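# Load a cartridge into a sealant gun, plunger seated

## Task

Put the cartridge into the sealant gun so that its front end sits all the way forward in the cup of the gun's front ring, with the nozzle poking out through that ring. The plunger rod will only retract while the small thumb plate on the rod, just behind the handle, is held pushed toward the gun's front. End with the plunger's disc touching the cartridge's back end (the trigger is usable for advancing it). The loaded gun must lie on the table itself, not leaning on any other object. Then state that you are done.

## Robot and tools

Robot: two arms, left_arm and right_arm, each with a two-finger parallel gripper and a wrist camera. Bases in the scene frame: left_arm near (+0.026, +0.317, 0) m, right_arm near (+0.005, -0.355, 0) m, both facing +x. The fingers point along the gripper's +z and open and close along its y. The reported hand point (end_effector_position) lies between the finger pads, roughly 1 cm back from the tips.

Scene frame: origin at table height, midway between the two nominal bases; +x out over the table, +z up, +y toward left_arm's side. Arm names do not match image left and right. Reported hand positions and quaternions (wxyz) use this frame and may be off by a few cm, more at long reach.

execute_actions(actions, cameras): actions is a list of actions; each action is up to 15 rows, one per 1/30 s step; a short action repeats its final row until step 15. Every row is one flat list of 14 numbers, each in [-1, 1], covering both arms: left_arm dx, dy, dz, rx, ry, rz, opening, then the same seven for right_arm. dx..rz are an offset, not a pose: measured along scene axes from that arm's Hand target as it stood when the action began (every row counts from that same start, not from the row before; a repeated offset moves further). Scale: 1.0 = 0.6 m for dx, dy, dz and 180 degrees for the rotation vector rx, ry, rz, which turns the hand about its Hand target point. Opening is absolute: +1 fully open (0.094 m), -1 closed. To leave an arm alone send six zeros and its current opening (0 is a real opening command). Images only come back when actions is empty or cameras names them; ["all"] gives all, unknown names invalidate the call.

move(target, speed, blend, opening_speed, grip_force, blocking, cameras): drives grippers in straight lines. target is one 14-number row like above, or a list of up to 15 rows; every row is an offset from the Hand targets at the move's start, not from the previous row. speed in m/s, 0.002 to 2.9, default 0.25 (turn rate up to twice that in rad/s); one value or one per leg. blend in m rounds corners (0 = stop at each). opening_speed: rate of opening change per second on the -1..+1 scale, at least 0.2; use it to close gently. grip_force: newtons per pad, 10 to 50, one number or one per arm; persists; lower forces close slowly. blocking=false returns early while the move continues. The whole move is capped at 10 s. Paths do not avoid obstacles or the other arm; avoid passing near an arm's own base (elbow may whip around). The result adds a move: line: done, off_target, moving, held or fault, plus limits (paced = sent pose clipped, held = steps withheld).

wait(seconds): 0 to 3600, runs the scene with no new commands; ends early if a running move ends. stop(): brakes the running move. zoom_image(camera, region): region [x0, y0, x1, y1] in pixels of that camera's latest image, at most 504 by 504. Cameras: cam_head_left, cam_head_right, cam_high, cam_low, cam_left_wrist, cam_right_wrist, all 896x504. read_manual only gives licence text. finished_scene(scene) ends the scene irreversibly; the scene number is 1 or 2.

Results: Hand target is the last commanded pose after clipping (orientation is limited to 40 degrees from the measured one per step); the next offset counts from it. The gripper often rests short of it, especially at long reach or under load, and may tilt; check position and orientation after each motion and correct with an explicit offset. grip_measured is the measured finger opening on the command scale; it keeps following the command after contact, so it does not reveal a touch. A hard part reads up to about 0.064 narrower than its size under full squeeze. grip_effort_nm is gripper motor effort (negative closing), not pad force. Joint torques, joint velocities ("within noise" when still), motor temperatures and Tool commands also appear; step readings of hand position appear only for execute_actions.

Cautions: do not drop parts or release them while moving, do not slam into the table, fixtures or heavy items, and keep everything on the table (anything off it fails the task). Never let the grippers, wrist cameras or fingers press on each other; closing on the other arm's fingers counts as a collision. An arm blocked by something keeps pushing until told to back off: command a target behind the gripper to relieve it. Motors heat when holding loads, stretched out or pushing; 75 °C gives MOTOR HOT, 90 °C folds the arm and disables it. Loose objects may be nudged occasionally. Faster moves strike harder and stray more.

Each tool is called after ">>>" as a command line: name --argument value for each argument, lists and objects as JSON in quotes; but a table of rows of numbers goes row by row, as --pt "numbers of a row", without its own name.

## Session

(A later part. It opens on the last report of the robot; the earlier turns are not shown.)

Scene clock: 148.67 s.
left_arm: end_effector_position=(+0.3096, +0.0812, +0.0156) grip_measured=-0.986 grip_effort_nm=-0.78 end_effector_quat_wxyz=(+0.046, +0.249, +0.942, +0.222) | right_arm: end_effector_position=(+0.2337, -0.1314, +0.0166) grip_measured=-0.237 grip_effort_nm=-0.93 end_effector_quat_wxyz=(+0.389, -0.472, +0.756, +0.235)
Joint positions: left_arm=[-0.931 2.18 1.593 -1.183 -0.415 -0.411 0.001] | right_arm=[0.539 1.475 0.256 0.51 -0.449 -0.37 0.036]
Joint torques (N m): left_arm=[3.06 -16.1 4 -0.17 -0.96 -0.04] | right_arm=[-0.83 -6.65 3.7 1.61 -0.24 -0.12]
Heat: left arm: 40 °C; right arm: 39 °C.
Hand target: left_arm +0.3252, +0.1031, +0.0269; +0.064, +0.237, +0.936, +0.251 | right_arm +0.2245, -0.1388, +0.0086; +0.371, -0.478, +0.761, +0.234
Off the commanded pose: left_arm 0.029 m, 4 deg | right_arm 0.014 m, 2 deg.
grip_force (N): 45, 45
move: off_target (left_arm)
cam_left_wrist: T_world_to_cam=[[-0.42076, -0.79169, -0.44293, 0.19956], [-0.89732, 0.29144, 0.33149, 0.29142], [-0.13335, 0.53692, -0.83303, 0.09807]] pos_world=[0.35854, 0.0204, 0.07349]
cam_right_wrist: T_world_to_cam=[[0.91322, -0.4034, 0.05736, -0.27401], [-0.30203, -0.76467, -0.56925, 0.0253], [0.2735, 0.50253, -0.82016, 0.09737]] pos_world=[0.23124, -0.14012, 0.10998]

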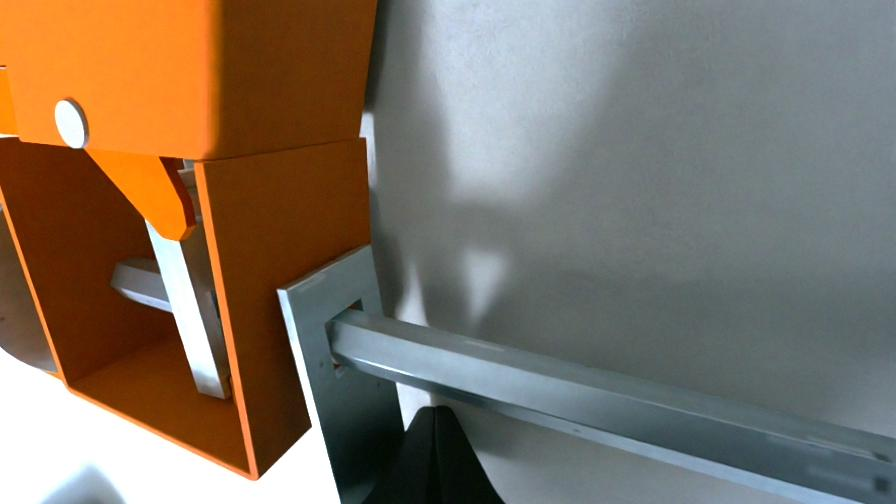

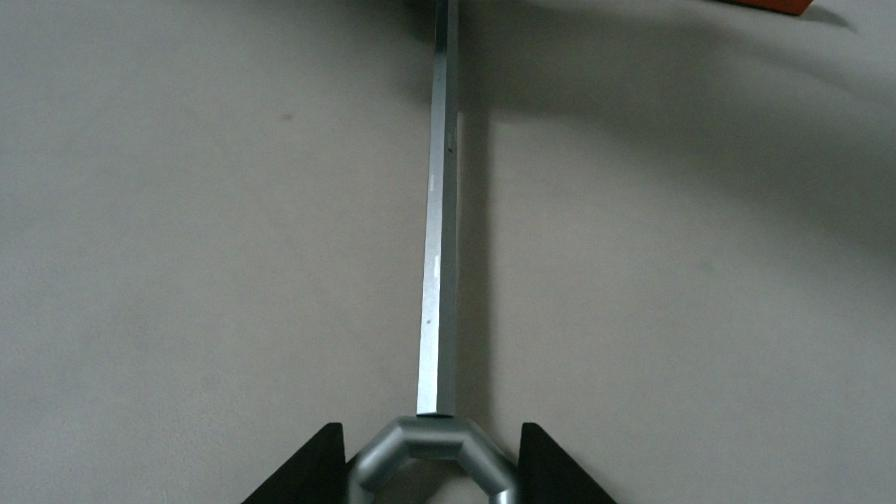

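>>> move --pt "0.032 0.0586 0.012 0 0 0 -1 0 0 0 0 0 0 -0.35" --speed '[0.05]' --cameras '["cam_left_wrist","cam_right_wrist"]'

Scene clock: 150.40 s.
left_arm: end_effector_position=(+0.3173, +0.0849, +0.0175) grip_measured=-0.986 grip_effort_nm=-0.77 end_effector_quat_wxyz=(+0.041, +0.261, +0.950, +0.164) | right_arm: end_effector_position=(+0.2376, -0.1291, +0.0219) grip_measured=-0.237 grip_effort_nm=-0.93 end_effector_quat_wxyz=(+0.402, -0.469, +0.750, +0.236)
Joint positions: left_arm=[-0.868 2.114 1.533 -1.097 -0.324 -0.305 0.001] | right_arm=[0.539 1.475 0.256 0.541 -0.448 -0.364 0.036]
Joint torques (N m): left_arm=[5.68 -15.6 3.79 -0.37 -1.91 -0.02] | right_arm=[-0.79 -6.74 3.62 1.34 -0.25 -0.18]
Heat: left arm: 40 °C; right arm: 39 °C.
Hand target: left_arm +0.3444, +0.1383, +0.0341; +0.064, +0.237, +0.936, +0.251 | right_arm +0.2244, -0.1388, +0.0086; +0.371, -0.478, +0.761, +0.234
Off the commanded pose: left_arm 0.062 m, 11 deg | right_arm 0.021 m, 4 deg.
grip_force (N): 45, 45
move: off_target (left_arm)
cam_left_wrist: T_world_to_cam=[[-0.45503, -0.82495, -0.33525, 0.21837], [-0.87579, 0.3465, 0.33606, 0.28502], [-0.16107, 0.44653, -0.88015, 0.11609]] pos_world=[0.36768, 0.02955, 0.07961]
cam_right_wrist: T_world_to_cam=[[0.91022, -0.40822, 0.06969, -0.27711], [-0.29275, -0.75328, -0.58896, 0.03089], [0.29292, 0.51568, -0.80515, 0.09627]] pos_world=[0.23308, -0.1395, 0.11502]

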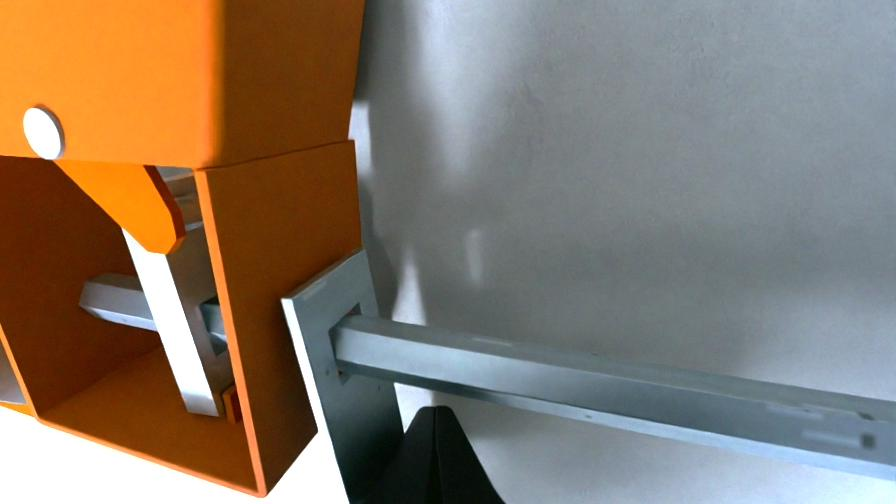

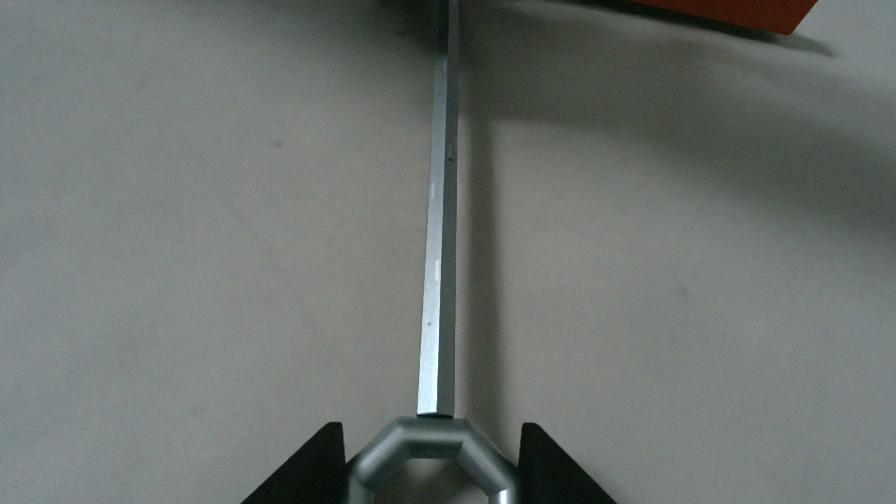

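>>> move --pt "-0.0707 -0.1255 -0.007 0 0 0 -1 0 0 0 0 0 0 -0.35" --pt "-0.0707 -0.1255 0.13 0 0 0 -1 0 0 0 0 0 0 -0.35" --pt "-0.0227 -0.0375 0.13 -0.1465 0.0795 0 0.85 0 0 0 0 0 0 -0.35" --speed '[0.08,0.15,0.2]' --cameras '["cam_left_wrist","cam_right_wrist"]'

Scene clock: 156.33 s.
left_arm: end_effector_position=(+0.3324, +0.1164, +0.1062) grip_measured=+0.847 grip_effort_nm=0.13 end_effector_quat_wxyz=(-0.008, +0.243, +0.970, +0.012) | right_arm: end_effector_position=(+0.2336, -0.1314, +0.0167) grip_measured=-0.237 grip_effort_nm=-0.92 end_effector_quat_wxyz=(+0.389, -0.472, +0.755, +0.236)
Joint positions: left_arm=[-0.634 1.959 1.704 -1.339 -0.017 -0.097 0.087] | right_arm=[0.538 1.475 0.256 0.51 -0.452 -0.372 0.036]
Joint torques (N m): left_arm=[-0.01 -14.84 4.96 0.47 0.19 0.01] | right_arm=[-0.66 -6.67 3.71 1.6 -0.22 -0.12]
Motor temperatures (°C): left_arm=[24 42 34 25 24 22 24] | right_arm=[24 36 32 39 23 21 26]
Heat: left arm: 42 °C; right arm: 39 °C.
Hand target: left_arm +0.3308, +0.1159, +0.1121; +0.000, +0.246, +0.969, +0.001 | right_arm +0.2244, -0.1387, +0.0086; +0.371, -0.478, +0.761, +0.234
Off the commanded pose: left_arm 0.006 m, 2 deg | right_arm 0.014 m, 2 deg.
grip_force (N): 45, 45
move: done
cam_left_wrist: T_world_to_cam=[[-0.44457, -0.8955, -0.02087, 0.25235], [-0.83248, 0.40445, 0.37868, 0.23196], [-0.33067, 0.18573, -0.92529, 0.27408]] pos_world=[0.39592, 0.08126, 0.17103]
cam_right_wrist: T_world_to_cam=[[0.9141, -0.40148, 0.05685, -0.27388], [-0.30042, -0.76474, -0.57002, 0.02488], [0.27232, 0.50398, -0.81966, 0.098]] pos_world=[0.23114, -0.14032, 0.11008]

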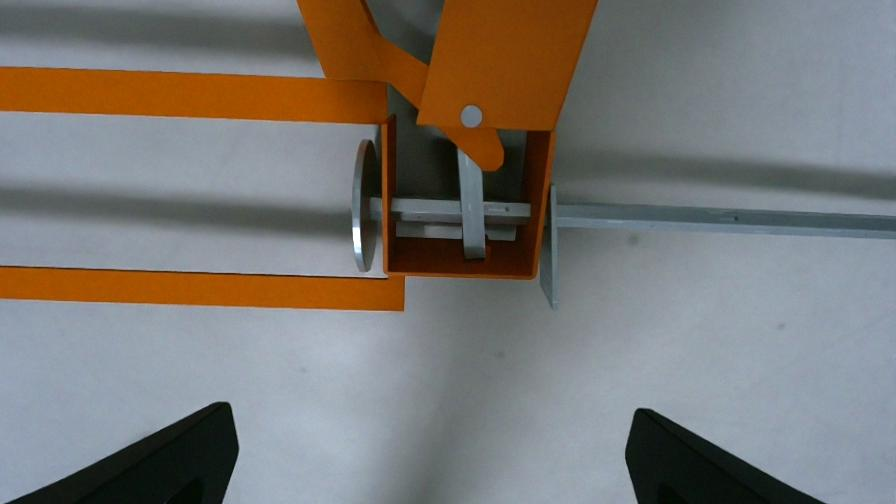

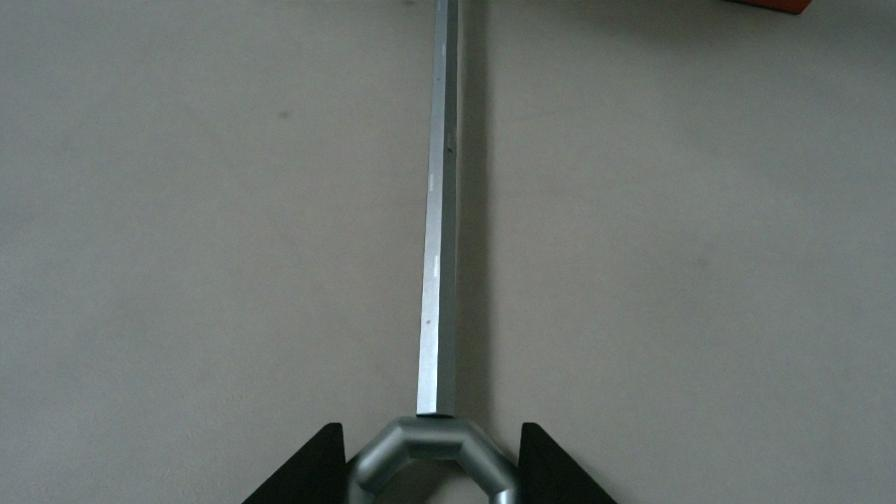

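>>> move --pt "0.012 -0.0115 -0.04 0 0 0 1 0 0 0 0 0 0 -0.35" --pt "0.012 -0.0115 -0.1435 0 0 0 1 0 0 0 0 0 0 -0.35" --speed '[0.1,0.1]' --cameras '["cam_left_wrist"]'

Scene clock: 159.57 s.
left_arm: end_effector_position=(+0.3371, +0.1131, +0.0372) grip_measured=+0.997 grip_effort_nm=0.13 end_effector_quat_wxyz=(+0.001, +0.243, +0.970, +0.008) | right_arm: end_effector_position=(+0.2336, -0.1316, +0.0166) grip_measured=-0.237 grip_effort_nm=-0.92 end_effector_quat_wxyz=(+0.389, -0.473, +0.755, +0.236)
Joint positions: left_arm=[-0.634 2.001 1.486 -1.059 -0.016 -0.097 0.094] | right_arm=[0.537 1.475 0.256 0.509 -0.452 -0.374 0.036]
Joint torques (N m): left_arm=[-0.4 -10.36 4.66 0.84 0.18 -0.03] | right_arm=[-0.65 -6.63 3.7 1.6 -0.22 -0.1]
Heat: left arm: 43 °C; right arm: 39 °C.
Hand target: left_arm +0.3380, +0.1089, +0.0260; +0.000, +0.246, +0.969, +0.001 | right_arm +0.2244, -0.1387, +0.0086; +0.371, -0.478, +0.761, +0.234
Off the commanded pose: left_arm 0.012 m, 1 deg | right_arm 0.014 m, 2 deg.
grip_force (N): 45, 45
move: off_target (left_arm)
cam_left_wrist: T_world_to_cam=[[-0.44423, -0.89574, -0.01754, 0.24985], [-0.83854, 0.40882, 0.36016, 0.26552], [-0.31543, 0.1747, -0.93273, 0.20875]] pos_world=[0.39949, 0.07878, 0.10346]

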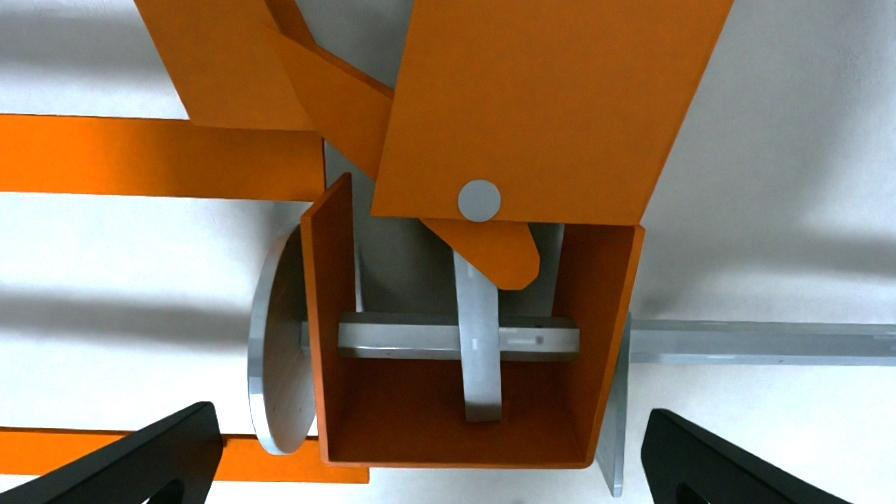

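>>> move --pt "0 0 0.03 0 0 0 1 0 0 0 0 0 0 -0.35" --pt "-0.001 -0.003 -0.013 0 0 0 1 0 0 0 0 0 0 -0.35" --speed '[0.1,0.1]' --cameras '["cam_left_wrist"]'

Scene clock: 161.10 s.
left_arm: end_effector_position=(+0.3427, +0.1093, +0.0287) grip_measured=+0.997 grip_effort_nm=0.13 end_effector_quat_wxyz=(+0.013, +0.243, +0.970, +0.004) | right_arm: end_effector_position=(+0.2336, -0.1316, +0.0166) grip_measured=-0.237 grip_effort_nm=-0.92 end_effector_quat_wxyz=(+0.389, -0.473, +0.755, +0.236)
Joint positions: left_arm=[-0.634 2.013 1.469 -1.005 -0.015 -0.097 0.094] | right_arm=[0.537 1.475 0.256 0.509 -0.452 -0.374 0.036]
Joint torques (N m): left_arm=[-0.87 -10.66 4.81 0.55 0.18 -0.08] | right_arm=[-0.66 -6.64 3.71 1.61 -0.22 -0.1]
Heat: left arm: 43 °C; right arm: 39 °C.
Hand target: left_arm +0.3374, +0.1072, +0.0182; +0.000, +0.246, +0.969, +0.001 | right_arm +0.2244, -0.1387, +0.0086; +0.371, -0.478, +0.761, +0.234
Off the commanded pose: left_arm 0.012 m, 2 deg | right_arm 0.014 m, 2 deg.
grip_force (N): 45, 45
move: off_target (left_arm)
cam_left_wrist: T_world_to_cam=[[-0.44391, -0.89596, -0.01402, 0.2485], [-0.84556, 0.41365, 0.33753, 0.27743], [-0.29662, 0.16169, -0.94121, 0.19842]] pos_world=[0.40375, 0.07581, 0.09659]

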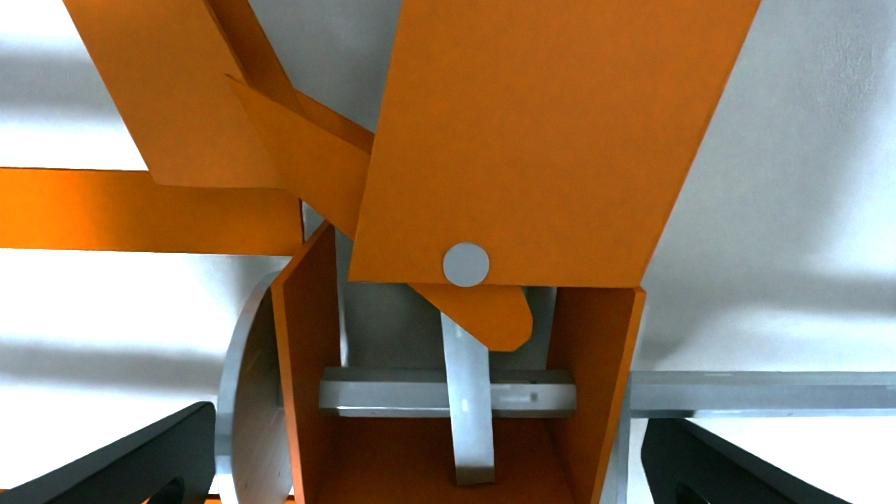

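>>> move --pt "-0.006 0.003 0.04 0 0 0 1 0 0 0 0 0 0 -0.35" --pt "-0.015 0.012 0.04 0 0 0 1 0 0 0 0 0 0 -0.35" --pt "-0.015 0.012 0.0 0 0 0 1 0 0 0 0 0 0 -0.35" --speed '[0.1,0.1,0.1]' --cameras '["cam_left_wrist"]'

Scene clock: 163.20 s.
left_arm: end_effector_position=(+0.3345, +0.1139, +0.0357) grip_measured=+0.997 grip_effort_nm=0.13 end_effector_quat_wxyz=(+0.015, +0.244, +0.970, +0.003) | right_arm: end_effector_position=(+0.2336, -0.1315, +0.0171) grip_measured=-0.237 grip_effort_nm=-0.92 end_effector_quat_wxyz=(+0.391, -0.477, +0.752, +0.233)
Joint positions: left_arm=[-0.636 1.966 1.43 -1.007 -0.015 -0.097 0.094] | right_arm=[0.537 1.473 0.256 0.508 -0.452 -0.386 0.036]
Joint torques (N m): left_arm=[-0.51 -9.66 2.92 0.86 0.18 -0.06] | right_arm=[-0.64 -6.48 3.75 1.61 -0.22 0.01]
Heat: left arm: 43 °C; right arm: 39 °C.
Hand target: left_arm +0.3284, +0.1142, +0.0182; +0.000, +0.246, +0.969, +0.001 | right_arm +0.2243, -0.1387, +0.0086; +0.371, -0.478, +0.761, +0.234
Off the commanded pose: left_arm 0.019 m, 2 deg | right_arm 0.014 m, 2 deg.
grip_force (N): 45, 45
move: off_target (left_arm)
cam_left_wrist: T_world_to_cam=[[-0.44562, -0.89512, -0.01329, 0.24953], [-0.8462, 0.41633, 0.33259, 0.26626], [-0.29218, 0.15946, -0.94298, 0.20068]] pos_world=[0.39514, 0.08051, 0.104]

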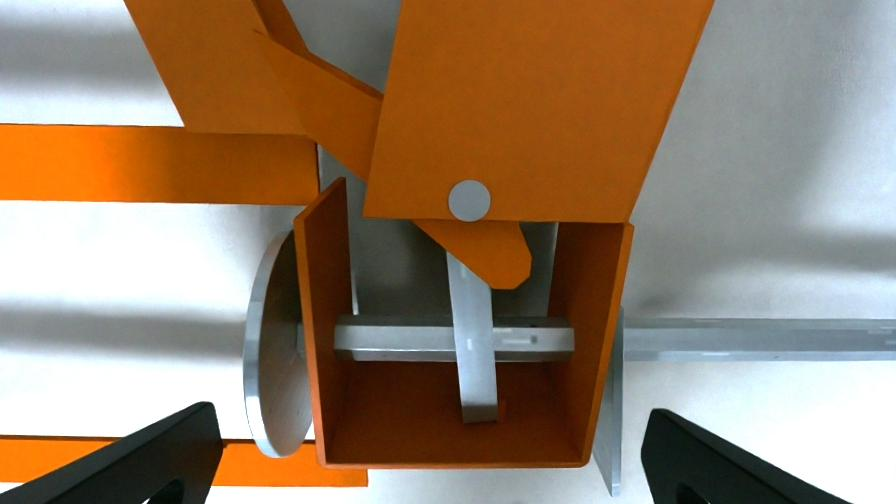

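>>> move --target '[0,0,0,0,0,0,0.45,0,0,0,0,0,0,-0.35]' --opening_speed 0.5 --grip_force '[50,45]' --cameras '["cam_left_wrist"]'

Scene clock: 164.83 s.
left_arm: end_effector_position=(+0.3370, +0.1085, +0.0314) grip_measured=+0.459 grip_effort_nm=-0.50 end_effector_quat_wxyz=(+0.026, +0.247, +0.969, -0.005) | right_arm: end_effector_position=(+0.2334, -0.1317, +0.0168) grip_measured=-0.237 grip_effort_nm=-0.92 end_effector_quat_wxyz=(+0.390, -0.477, +0.752, +0.233)
Joint positions: left_arm=[-0.641 1.967 1.413 -0.965 -0.009 -0.096 0.069] | right_arm=[0.537 1.473 0.256 0.506 -0.452 -0.386 0.036]
Joint torques (N m): left_arm=[0.02 -9.73 4.4 0.43 0.13 -0.07] | right_arm=[-0.64 -6.43 3.73 1.63 -0.21 0.02]
Heat: left arm: 43 °C; right arm: 39 °C.
Hand target: left_arm +0.3284, +0.1143, +0.0182; +0.000, +0.246, +0.969, +0.000 | right_arm +0.2244, -0.1388, +0.0086; +0.371, -0.478, +0.761, +0.234
Off the commanded pose: left_arm 0.017 m, 3 deg | right_arm 0.014 m, 2 deg.
grip_force (N): 50, 45
move: done
cam_left_wrist: T_world_to_cam=[[-0.45112, -0.89245, -0.00381, 0.24703], [-0.84898, 0.42783, 0.31016, 0.27246], [-0.27518, 0.14315, -0.95068, 0.1946]] pos_world=[0.39631, 0.07604, 0.10143]

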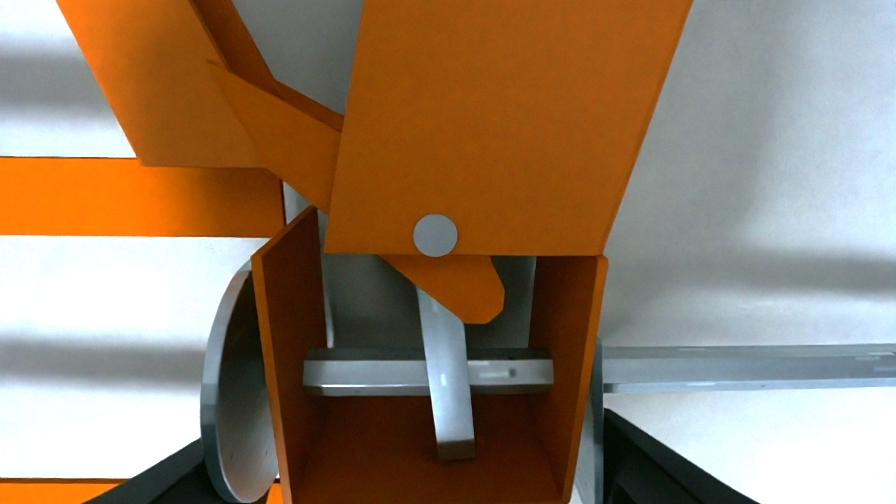

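>>> move --target '[0,0,0,0,0,0,0.25,0,0,0,0,0,0,-0.35]' --opening_speed 0.5 --grip_force '[50,45]' --cameras '["cam_left_wrist","cam_right_wrist"]'

Scene clock: 166.07 s.
left_arm: end_effector_position=(+0.3366, +0.1101, +0.0314) grip_measured=+0.253 grip_effort_nm=-0.19 end_effector_quat_wxyz=(+0.024, +0.251, +0.968, -0.004) | right_arm: end_effector_position=(+0.2332, -0.1316, +0.0167) grip_measured=-0.237 grip_effort_nm=-0.92 end_effector_quat_wxyz=(+0.390, -0.477, +0.752, +0.234)
Joint positions: left_arm=[-0.638 1.967 1.413 -0.97 -0.009 -0.084 0.059] | right_arm=[0.537 1.473 0.256 0.505 -0.453 -0.386 0.036]
Joint torques (N m): left_arm=[-0.29 -9.76 4.42 0.48 0.13 -0.18] | right_arm=[-0.65 -6.43 3.75 1.64 -0.2 0.02]
Heat: left arm: 42 °C; right arm: 39 °C.
Hand target: left_arm +0.3283, +0.1143, +0.0182; +0.000, +0.246, +0.969, +0.001 | right_arm +0.2244, -0.1387, +0.0086; +0.371, -0.478, +0.761, +0.234
Off the commanded pose: left_arm 0.016 m, 3 deg | right_arm 0.014 m, 2 deg.
grip_force (N): 50, 45
move: done
cam_left_wrist: T_world_to_cam=[[-0.45925, -0.88829, -0.00505, 0.25066], [-0.84385, 0.43449, 0.31486, 0.26885], [-0.2775, 0.14886, -0.94912, 0.1943]] pos_world=[0.39591, 0.07692, 0.10103]
cam_right_wrist: T_world_to_cam=[[0.9168, -0.39383, 0.06612, -0.27334], [-0.28986, -0.77017, -0.56817, 0.02141], [0.27469, 0.50174, -0.82025, 0.09736]] pos_world=[0.23006, -0.14001, 0.1101]

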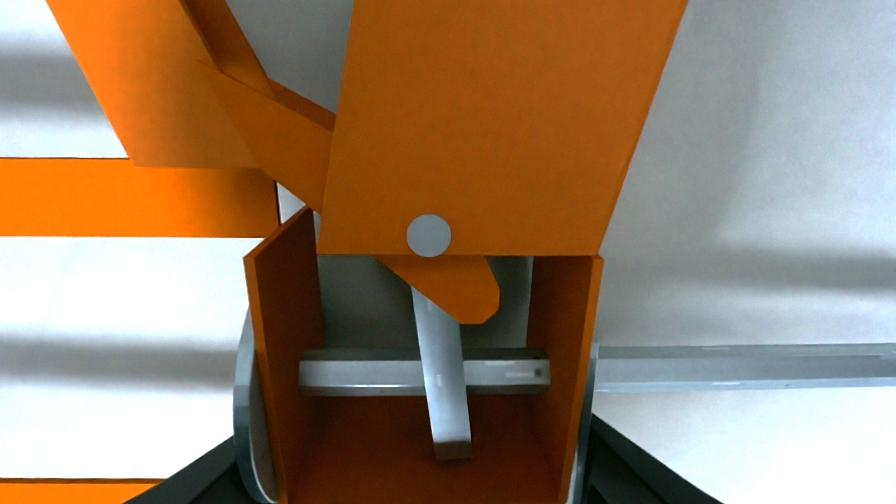

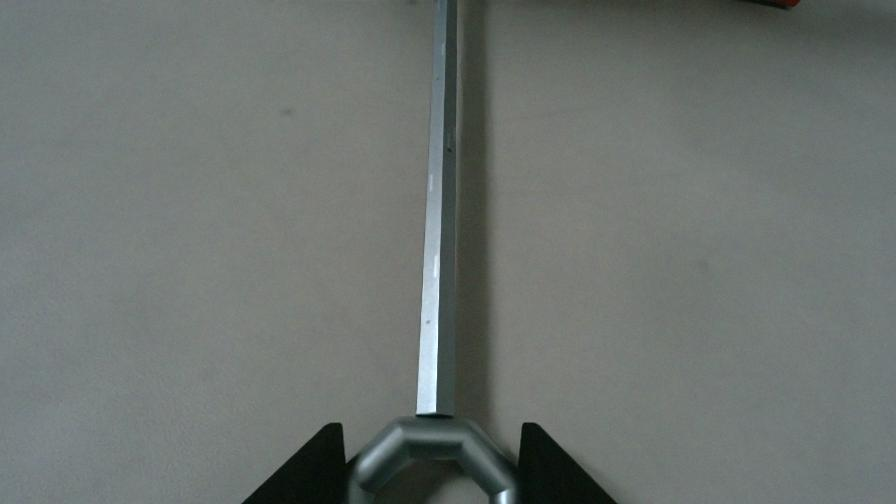

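>>> move --target '[0,0,0,0,0,0,0.14,0,0,0,0,0,0,-0.35]' --opening_speed 0.5 --cameras '["cam_left_wrist"]'

Scene clock: 166.73 s.
left_arm: end_effector_position=(+0.3369, +0.1111, +0.0314) grip_measured=+0.183 grip_effort_nm=-1.00 end_effector_quat_wxyz=(+0.023, +0.253, +0.967, -0.003) | right_arm: end_effector_position=(+0.2332, -0.1316, +0.0167) grip_measured=-0.237 grip_effort_nm=-0.93 end_effector_quat_wxyz=(+0.390, -0.477, +0.752, +0.234)
Joint positions: left_arm=[-0.636 1.967 1.413 -0.971 -0.009 -0.077 0.056] | right_arm=[0.537 1.473 0.256 0.505 -0.453 -0.386 0.036]
Joint torques (N m): left_arm=[-0.55 -9.72 4.42 0.48 0.13 -0.24] | right_arm=[-0.64 -6.45 3.73 1.64 -0.21 0.01]
Heat: left arm: 42 °C; right arm: 39 °C.
Hand target: left_arm +0.3284, +0.1143, +0.0182; +0.000, +0.246, +0.969, +0.001 | right_arm +0.2244, -0.1387, +0.0086; +0.371, -0.478, +0.761, +0.234
Off the commanded pose: left_arm 0.016 m, 3 deg | right_arm 0.014 m, 2 deg.
grip_force (N): 50, 45
move: done
cam_left_wrist: T_world_to_cam=[[-0.46303, -0.88632, -0.00548, 0.25276], [-0.84174, 0.43779, 0.31595, 0.26755], [-0.27763, 0.15091, -0.94876, 0.19401]] pos_world=[0.3961, 0.07762, 0.10093]

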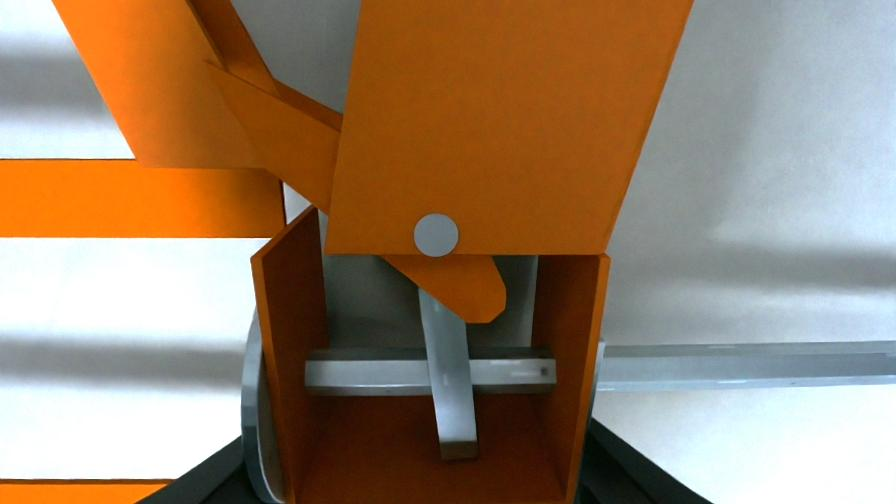

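>>> move --pt "0 0 0 0 0 0 0.9 0 0 0 0 0 0 -0.35" --pt "0 0 0.18 0 0 0 0.9 0 0 0 0 0 0 -0.35" --pt "0.199 0.258 0.17 0 0 0.5 0.9 0 0 0 0 0 0 -0.35" --speed '[0.1,0.15,0.3]' --cameras '["cam_left_wrist"]'

>>> zoom_image --camera "cam_left_wrist" --region '[200, 0, 650, 504]'

Scene clock: 172.63 s.
left_arm: end_effector_position=(+0.4451, +0.2681, +0.1226) grip_measured=+0.897 grip_effort_nm=0.13 end_effector_quat_wxyz=(+0.004, -0.504, +0.864, -0.002) | right_arm: end_effector_position=(+0.2326, -0.1314, +0.0167) grip_measured=-0.237 grip_effort_nm=-0.93 end_effector_quat_wxyz=(+0.388, -0.477, +0.752, +0.236)
Joint positions: left_arm=[-0.163 2.179 2.1 -1.483 -0.001 -1.173 0.089] | right_arm=[0.537 1.472 0.256 0.504 -0.456 -0.383 0.036]
Joint torques (N m): left_arm=[0.01 -12.04 8.54 0.26 0.02 -0.18] | right_arm=[-0.65 -6.43 3.74 1.65 -0.16 -0.01]
Heat: left arm: 43 °C; right arm: 39 °C.
Hand target: left_arm +0.4478, +0.2690, +0.1202; +0.000, -0.512, +0.859, +0.000 | right_arm +0.2244, -0.1387, +0.0086; +0.371, -0.478, +0.761, +0.234
Off the commanded pose: left_arm 0.004 m, 1 deg | right_arm 0.014 m, 2 deg.
grip_force (N): 50, 45
move: done
cam_left_wrist: T_world_to_cam=[[0.88497, -0.4656, 0.00619, -0.27175], [-0.43715, -0.82616, 0.35547, 0.41499], [-0.1604, -0.31729, -0.93466, 0.35853]] pos_world=[0.47941, 0.33008, 0.18927]

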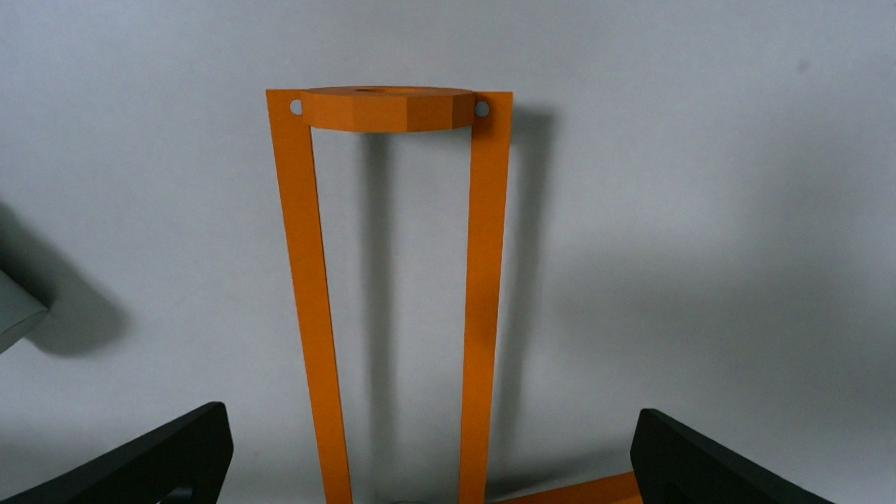

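Scaled by 1.000.

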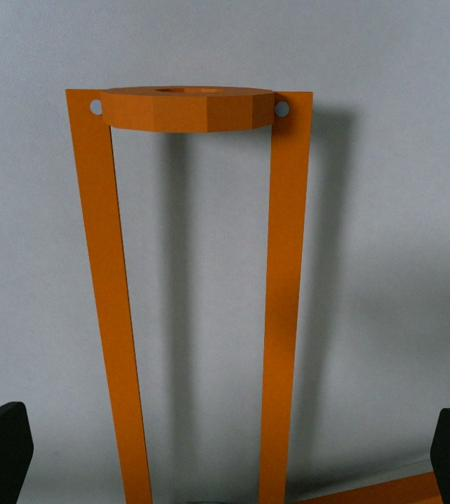

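>>> move --pt "-0.3947 0.3313 0.0 0 0 0.222 0.8 0 0 0 0 0 0 -0.35" --speed '[0.3]' --cameras '["cam_left_wrist","cam_high","cam_low"]'

>>> zoom_image --camera "cam_high" --region '[420, 170, 560, 330]'

Scene clock: 176.40 s.
left_arm: end_effector_position=(+0.2136, +0.4680, +0.1205) grip_measured=+0.803 grip_effort_nm=-0.15 end_effector_quat_wxyz=(+0.003, +0.774, -0.633, -0.002) | right_arm: end_effector_position=(+0.2326, -0.1314, +0.0167) grip_measured=-0.237 grip_effort_nm=-0.93 end_effector_quat_wxyz=(+0.388, -0.477, +0.752, +0.236)
Joint positions: left_arm=[0.629 1.458 1.189 -1.309 -0.002 -1.097 0.085] | right_arm=[0.537 1.472 0.256 0.504 -0.456 -0.383 0.036]
Joint torques (N m): left_arm=[0.35 -7.83 5.07 0.46 0.02 0.01] | right_arm=[-0.65 -6.43 3.74 1.65 -0.16 -0.01]
Heat: left arm: 43 °C; right arm: 39 °C.
Hand target: left_arm +0.2109, +0.4678, +0.1202; +0.001, +0.774, -0.633, +0.000 | right_arm +0.2244, -0.1387, +0.0086; +0.371, -0.478, +0.761, +0.234
Off the commanded pose: left_arm 0.003 m, 0 deg | right_arm 0.014 m, 2 deg.
grip_force (N): 50, 45
move: done
cam_left_wrist: T_world_to_cam=[[0.97332, 0.22926, -0.00892, -0.31607], [0.21696, -0.90707, 0.36076, 0.37714], [0.07462, -0.35307, -0.93262, 0.34916]] pos_world=[0.19976, 0.53783, 0.18676]
Images, in order (width x height): cam_high 896x504, cam_low 896x504, cam_left_wrist 896x504.

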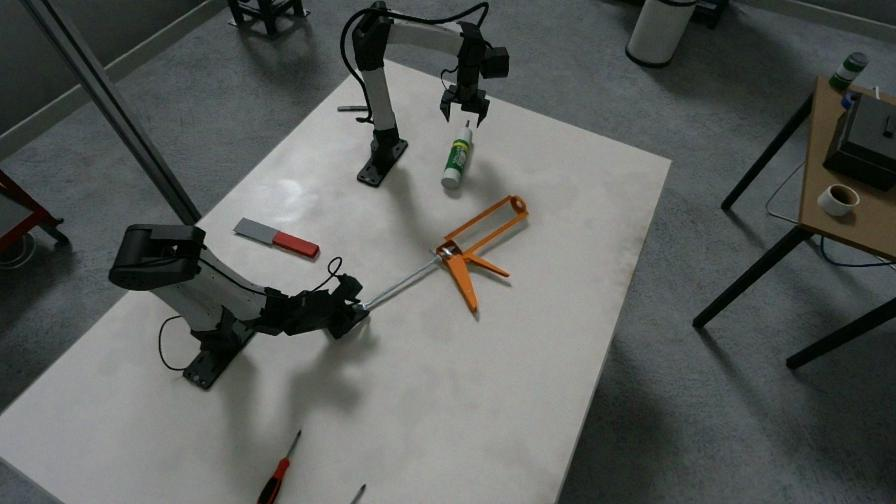

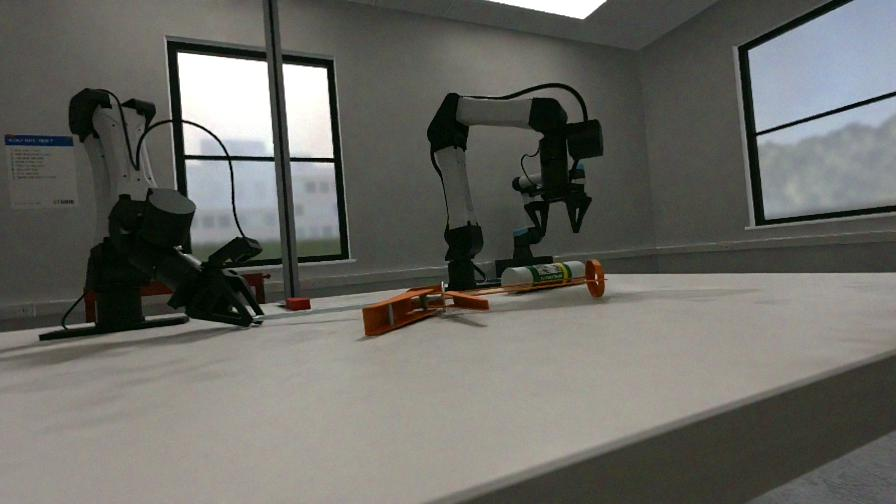

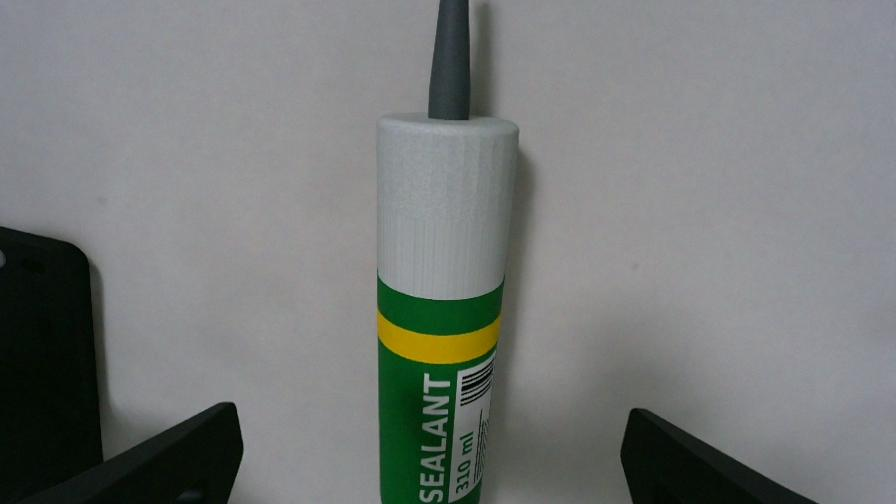

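Scaled by 3.150 from the camera's image (finer frame: 1280x720).

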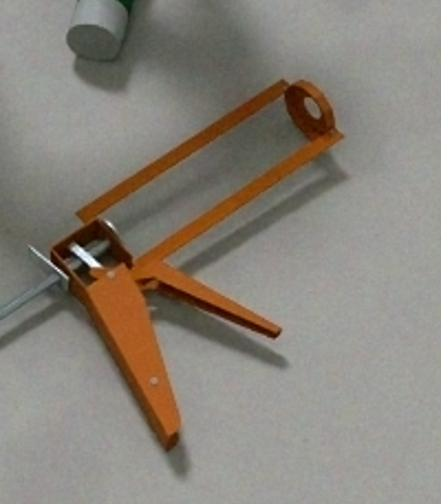

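>>> move --pt "0 0 -0.148 0 0 0 0.8 0 0 0 0 0 0 -0.35" --pt "0 0 -0.148 0 0 0 -0.03 0 0 0 0 0 0 -0.35" --speed '[0.12,0.1]' --grip_force '[50,45]' --cameras '["cam_left_wrist"]'

Scene clock: 178.73 s.
left_arm: end_effector_position=(+0.2142, +0.4684, +0.0373) grip_measured=+0.007 grip_effort_nm=-1.01 end_effector_quat_wxyz=(-0.007, +0.774, -0.633, +0.000) | right_arm: end_effector_position=(+0.2326, -0.1314, +0.0167) grip_measured=-0.237 grip_effort_nm=-0.93 end_effector_quat_wxyz=(+0.388, -0.477, +0.752, +0.236)
Joint positions: left_arm=[0.629 1.505 0.893 -0.944 -0.002 -1.095 0.047] | right_arm=[0.537 1.472 0.256 0.504 -0.456 -0.383 0.036]
Joint torques (N m): left_arm=[0.38 -5.42 4.78 0.51 0.03 -0.02] | right_arm=[-0.66 -6.41 3.75 1.65 -0.17 -0.01]
Heat: left arm: 42 °C; right arm: 39 °C.
Hand target: left_arm +0.2110, +0.4678, +0.0314; +0.001, +0.774, -0.633, +0.000 | right_arm +0.2244, -0.1387, +0.0086; +0.371, -0.478, +0.761, +0.234
Off the commanded pose: left_arm 0.007 m, 1 deg | right_arm 0.014 m, 2 deg.
grip_force (N): 50, 45
move: done
cam_left_wrist: T_world_to_cam=[[0.97374, 0.22743, 0.01063, -0.3174], [0.20924, -0.91232, 0.35198, 0.41182], [0.08975, -0.34051, -0.93595, 0.26257]] pos_world=[0.19933, 0.53731, 0.10418]

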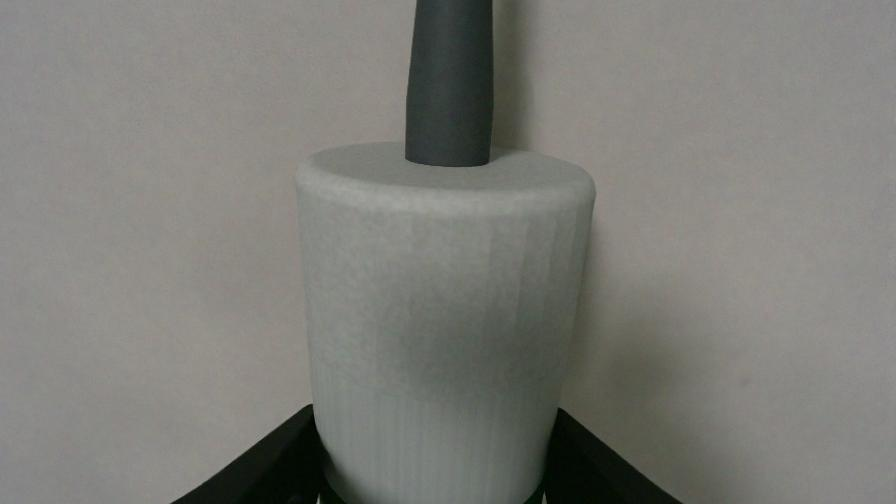

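>>> move --pt "0 0 0.164 0 0 0 -0.03 0 0 0 0 0 0 -0.35" --pt "0.316 -0.408 0.164 -0.0559 0.0088 -0.216 -0.03 0 0 0 0 0 0 -0.35" --speed '[0.12,0.25]' --cameras '["cam_left_wrist","cam_high","cam_low"]'

Scene clock: 183.83 s.
left_arm: end_effector_position=(+0.3983, +0.2262, +0.1304) grip_measured=-0.031 grip_effort_nm=0.05 end_effector_quat_wxyz=(-0.068, -0.520, +0.850, -0.040) | right_arm: end_effector_position=(+0.2345, -0.1332, +0.0166) grip_measured=-0.237 grip_effort_nm=-0.92 end_effector_quat_wxyz=(+0.389, -0.472, +0.756, +0.233)
Joint positions: left_arm=[-0.218 2.06 1.937 -1.497 0.15 -1.266 0.046] | right_arm=[0.533 1.471 0.255 0.504 -0.448 -0.377 0.036]
Joint torques (N m): left_arm=[-0.38 -11 8.46 0.14 0.26 0] | right_arm=[-0.29 -6.3 3.78 1.66 -0.26 -0.08]
Heat: left arm: 41 °C; right arm: 39 °C.
Hand target: left_arm +0.4006, +0.2230, +0.1298; -0.076, -0.517, +0.852, -0.044 | right_arm +0.2244, -0.1387, +0.0086; +0.371, -0.478, +0.761, +0.234
Off the commanded pose: left_arm 0.004 m, 1 deg | right_arm 0.014 m, 2 deg.
grip_force (N): 50, 45
move: done
cam_left_wrist: T_world_to_cam=[[0.90336, -0.42882, -0.00809, -0.26374], [-0.3673, -0.78323, 0.50164, 0.30053], [-0.22145, -0.45019, -0.86504, 0.39039]] pos_world=[0.43509, 0.29804, 0.18482]
Images, in order (width x height): cam_high 896x504, cam_low 896x504, cam_left_wrist 896x504.

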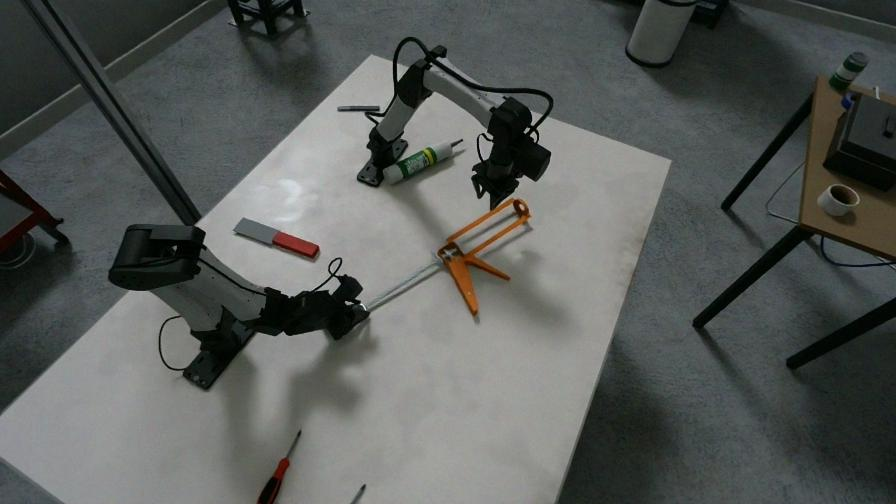

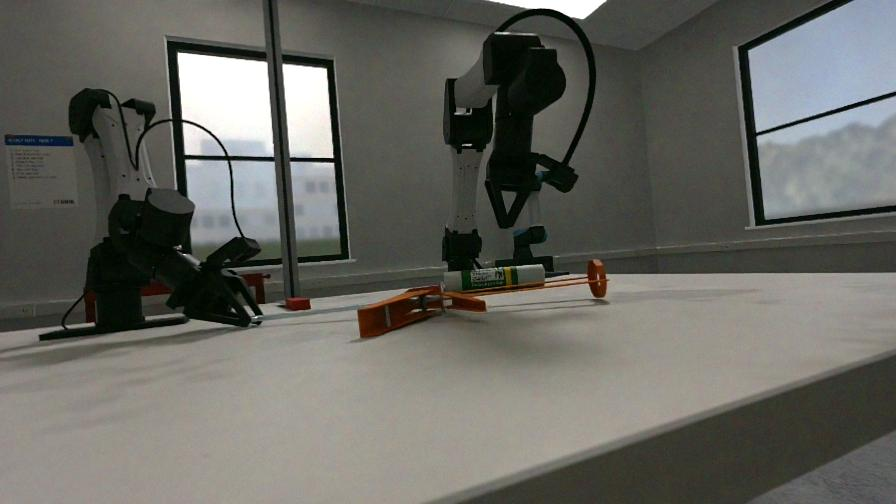

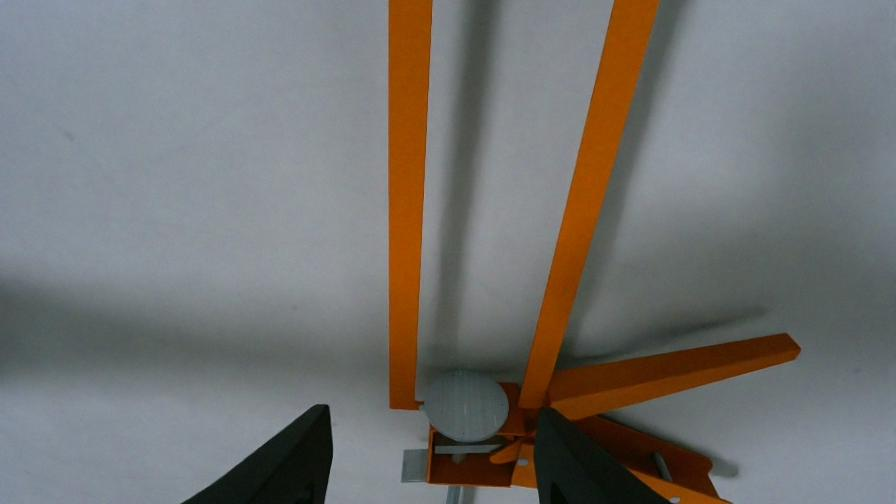

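>>> zoom_image --camera "cam_high" --region '[350, 110, 490, 210]'

Scaled by 3.600 from the camera's image (finer frame: 1280x720).

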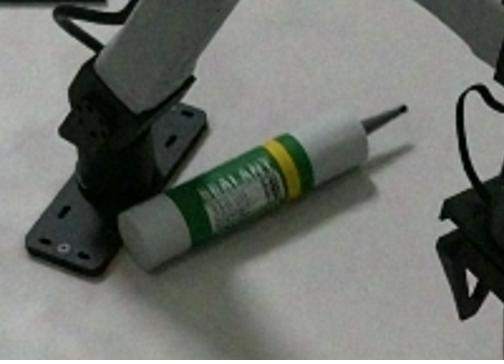

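>>> move --pt "-0.380 0.2657 -0.05 0.0487 -0.0277 -0.0111 0.8 0 0 0 0 0 0 -0.35" --speed '[0.25]' --cameras '["cam_left_wrist"]'

Scene clock: 187.50 s.
left_arm: end_effector_position=(+0.1751, +0.3811, +0.1021) grip_measured=+0.797 grip_effort_nm=0.13 end_effector_quat_wxyz=(-0.001, -0.504, +0.863, -0.002) | right_arm: end_effector_position=(+0.2345, -0.1332, +0.0166) grip_measured=-0.237 grip_effort_nm=-0.92 end_effector_quat_wxyz=(+0.389, -0.472, +0.756, +0.233)
Joint positions: left_arm=[0.363 1.143 0.888 -1.318 0.004 -0.649 0.084] | right_arm=[0.533 1.471 0.255 0.504 -0.448 -0.377 0.036]
Joint torques (N m): left_arm=[0.35 -3.9 5.01 0.45 -0.03 0] | right_arm=[-0.31 -6.27 3.79 1.66 -0.26 -0.08]
Heat: left arm: 41 °C; right arm: 39 °C.
Hand target: left_arm +0.1726, +0.3825, +0.0998; +0.000, -0.504, +0.864, +0.001 | right_arm +0.2244, -0.1387, +0.0086; +0.371, -0.478, +0.761, +0.234
Off the commanded pose: left_arm 0.004 m, 0 deg | right_arm 0.014 m, 2 deg.
grip_force (N): 50, 45
move: done
cam_left_wrist: T_world_to_cam=[[0.88571, -0.46424, 0.00091, 0.01976], [-0.4328, -0.82502, 0.36336, 0.39555], [-0.16794, -0.32222, -0.93165, 0.33478]] pos_world=[0.20992, 0.44339, 0.16816]

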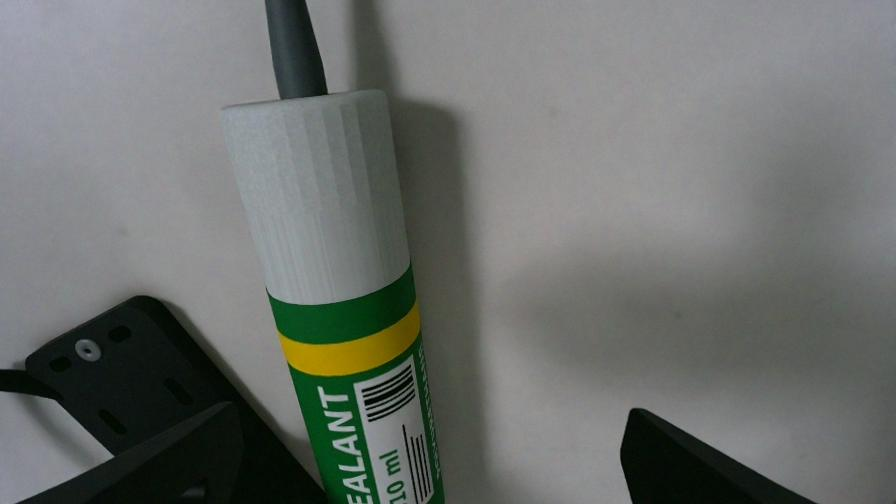

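>>> move --pt "-0.0493 0.0307 -0.03 0 0 0.0433 0.8 0 0 0 0 0 0 -0.35" --pt "-0.0493 0.0307 -0.1 0 0 0.0433 0.8 0 0 0 0 0 0 -0.35" --speed '[0.12,0.1]' --cameras '["cam_left_wrist"]'

Scene clock: 190.33 s.
left_arm: end_effector_position=(+0.1461, +0.4003, +0.0444) grip_measured=+0.797 grip_effort_nm=0.13 end_effector_quat_wxyz=(+0.006, -0.562, +0.827, -0.002) | right_arm: end_effector_position=(+0.2345, -0.1332, +0.0166) grip_measured=-0.237 grip_effort_nm=-0.92 end_effector_quat_wxyz=(+0.389, -0.472, +0.756, +0.233)
Joint positions: left_arm=[0.564 1.085 0.627 -1.101 0.004 -0.583 0.084] | right_arm=[0.533 1.471 0.255 0.504 -0.448 -0.377 0.036]
Joint torques (N m): left_arm=[0.39 -1.54 4.89 0.55 -0.03 0.01] | right_arm=[-0.32 -6.28 3.81 1.66 -0.26 -0.08]
Heat: left arm: 40 °C; right arm: 39 °C.
Hand target: left_arm +0.1430, +0.4009, +0.0399; +0.001, -0.562, +0.827, +0.001 | right_arm +0.2244, -0.1387, +0.0086; +0.371, -0.478, +0.761, +0.234
Off the commanded pose: left_arm 0.006 m, 1 deg | right_arm 0.014 m, 2 deg.
grip_force (N): 50, 45
move: done
cam_left_wrist: T_world_to_cam=[[0.94023, -0.34043, 0.00907, -0.00336], [-0.32157, -0.87874, 0.35272, 0.42555], [-0.1121, -0.33455, -0.93569, 0.27941]] pos_world=[0.17133, 0.46627, 0.11137]

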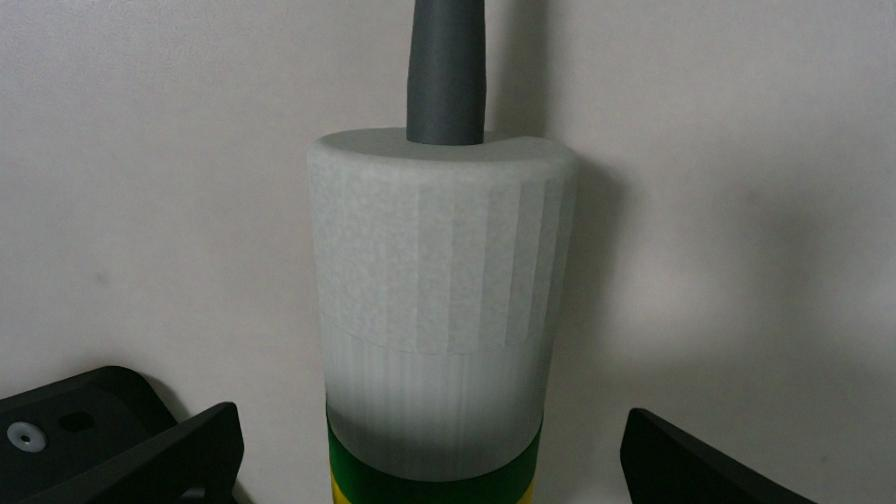

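>>> move --pt "0 0 -0.0275 0 0 0 0.8 0 0 0 0 0 0 -0.35" --pt "0 0 -0.0275 0 0 0 -0.05 0 0 0 0 0 0 -0.35" --speed '[0.08,0.1]' --cameras '["cam_left_wrist"]'

Scene clock: 192.03 s.
left_arm: end_effector_position=(+0.1462, +0.4004, +0.0276) grip_measured=+0.028 grip_effort_nm=-1.04 end_effector_quat_wxyz=(+0.006, -0.561, +0.827, -0.002) | right_arm: end_effector_position=(+0.2345, -0.1332, +0.0166) grip_measured=-0.237 grip_effort_nm=-0.92 end_effector_quat_wxyz=(+0.389, -0.472, +0.756, +0.233)
Joint positions: left_arm=[0.564 1.108 0.57 -1.021 0.004 -0.582 0.048] | right_arm=[0.533 1.471 0.255 0.504 -0.448 -0.377 0.036]
Joint torques (N m): left_arm=[0.42 -1.57 4.83 0.56 -0.02 0] | right_arm=[-0.28 -6.26 3.79 1.66 -0.25 -0.07]
Heat: left arm: 39 °C; right arm: 39 °C.
Hand target: left_arm +0.1431, +0.4009, +0.0233; +0.001, -0.562, +0.827, +0.001 | right_arm +0.2244, -0.1387, +0.0086; +0.371, -0.478, +0.761, +0.234
Off the commanded pose: left_arm 0.005 m, 1 deg | right_arm 0.014 m, 2 deg.
grip_force (N): 50, 45
move: done
cam_left_wrist: T_world_to_cam=[[0.9401, -0.34079, 0.00862, -0.00314], [-0.32169, -0.87849, 0.35323, 0.43151], [-0.1128, -0.33485, -0.93549, 0.26389]] pos_world=[0.17153, 0.46637, 0.09447]

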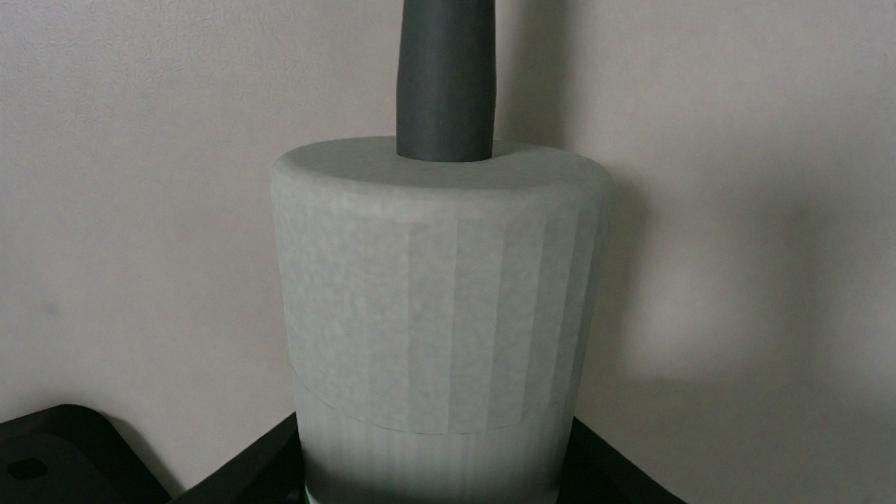

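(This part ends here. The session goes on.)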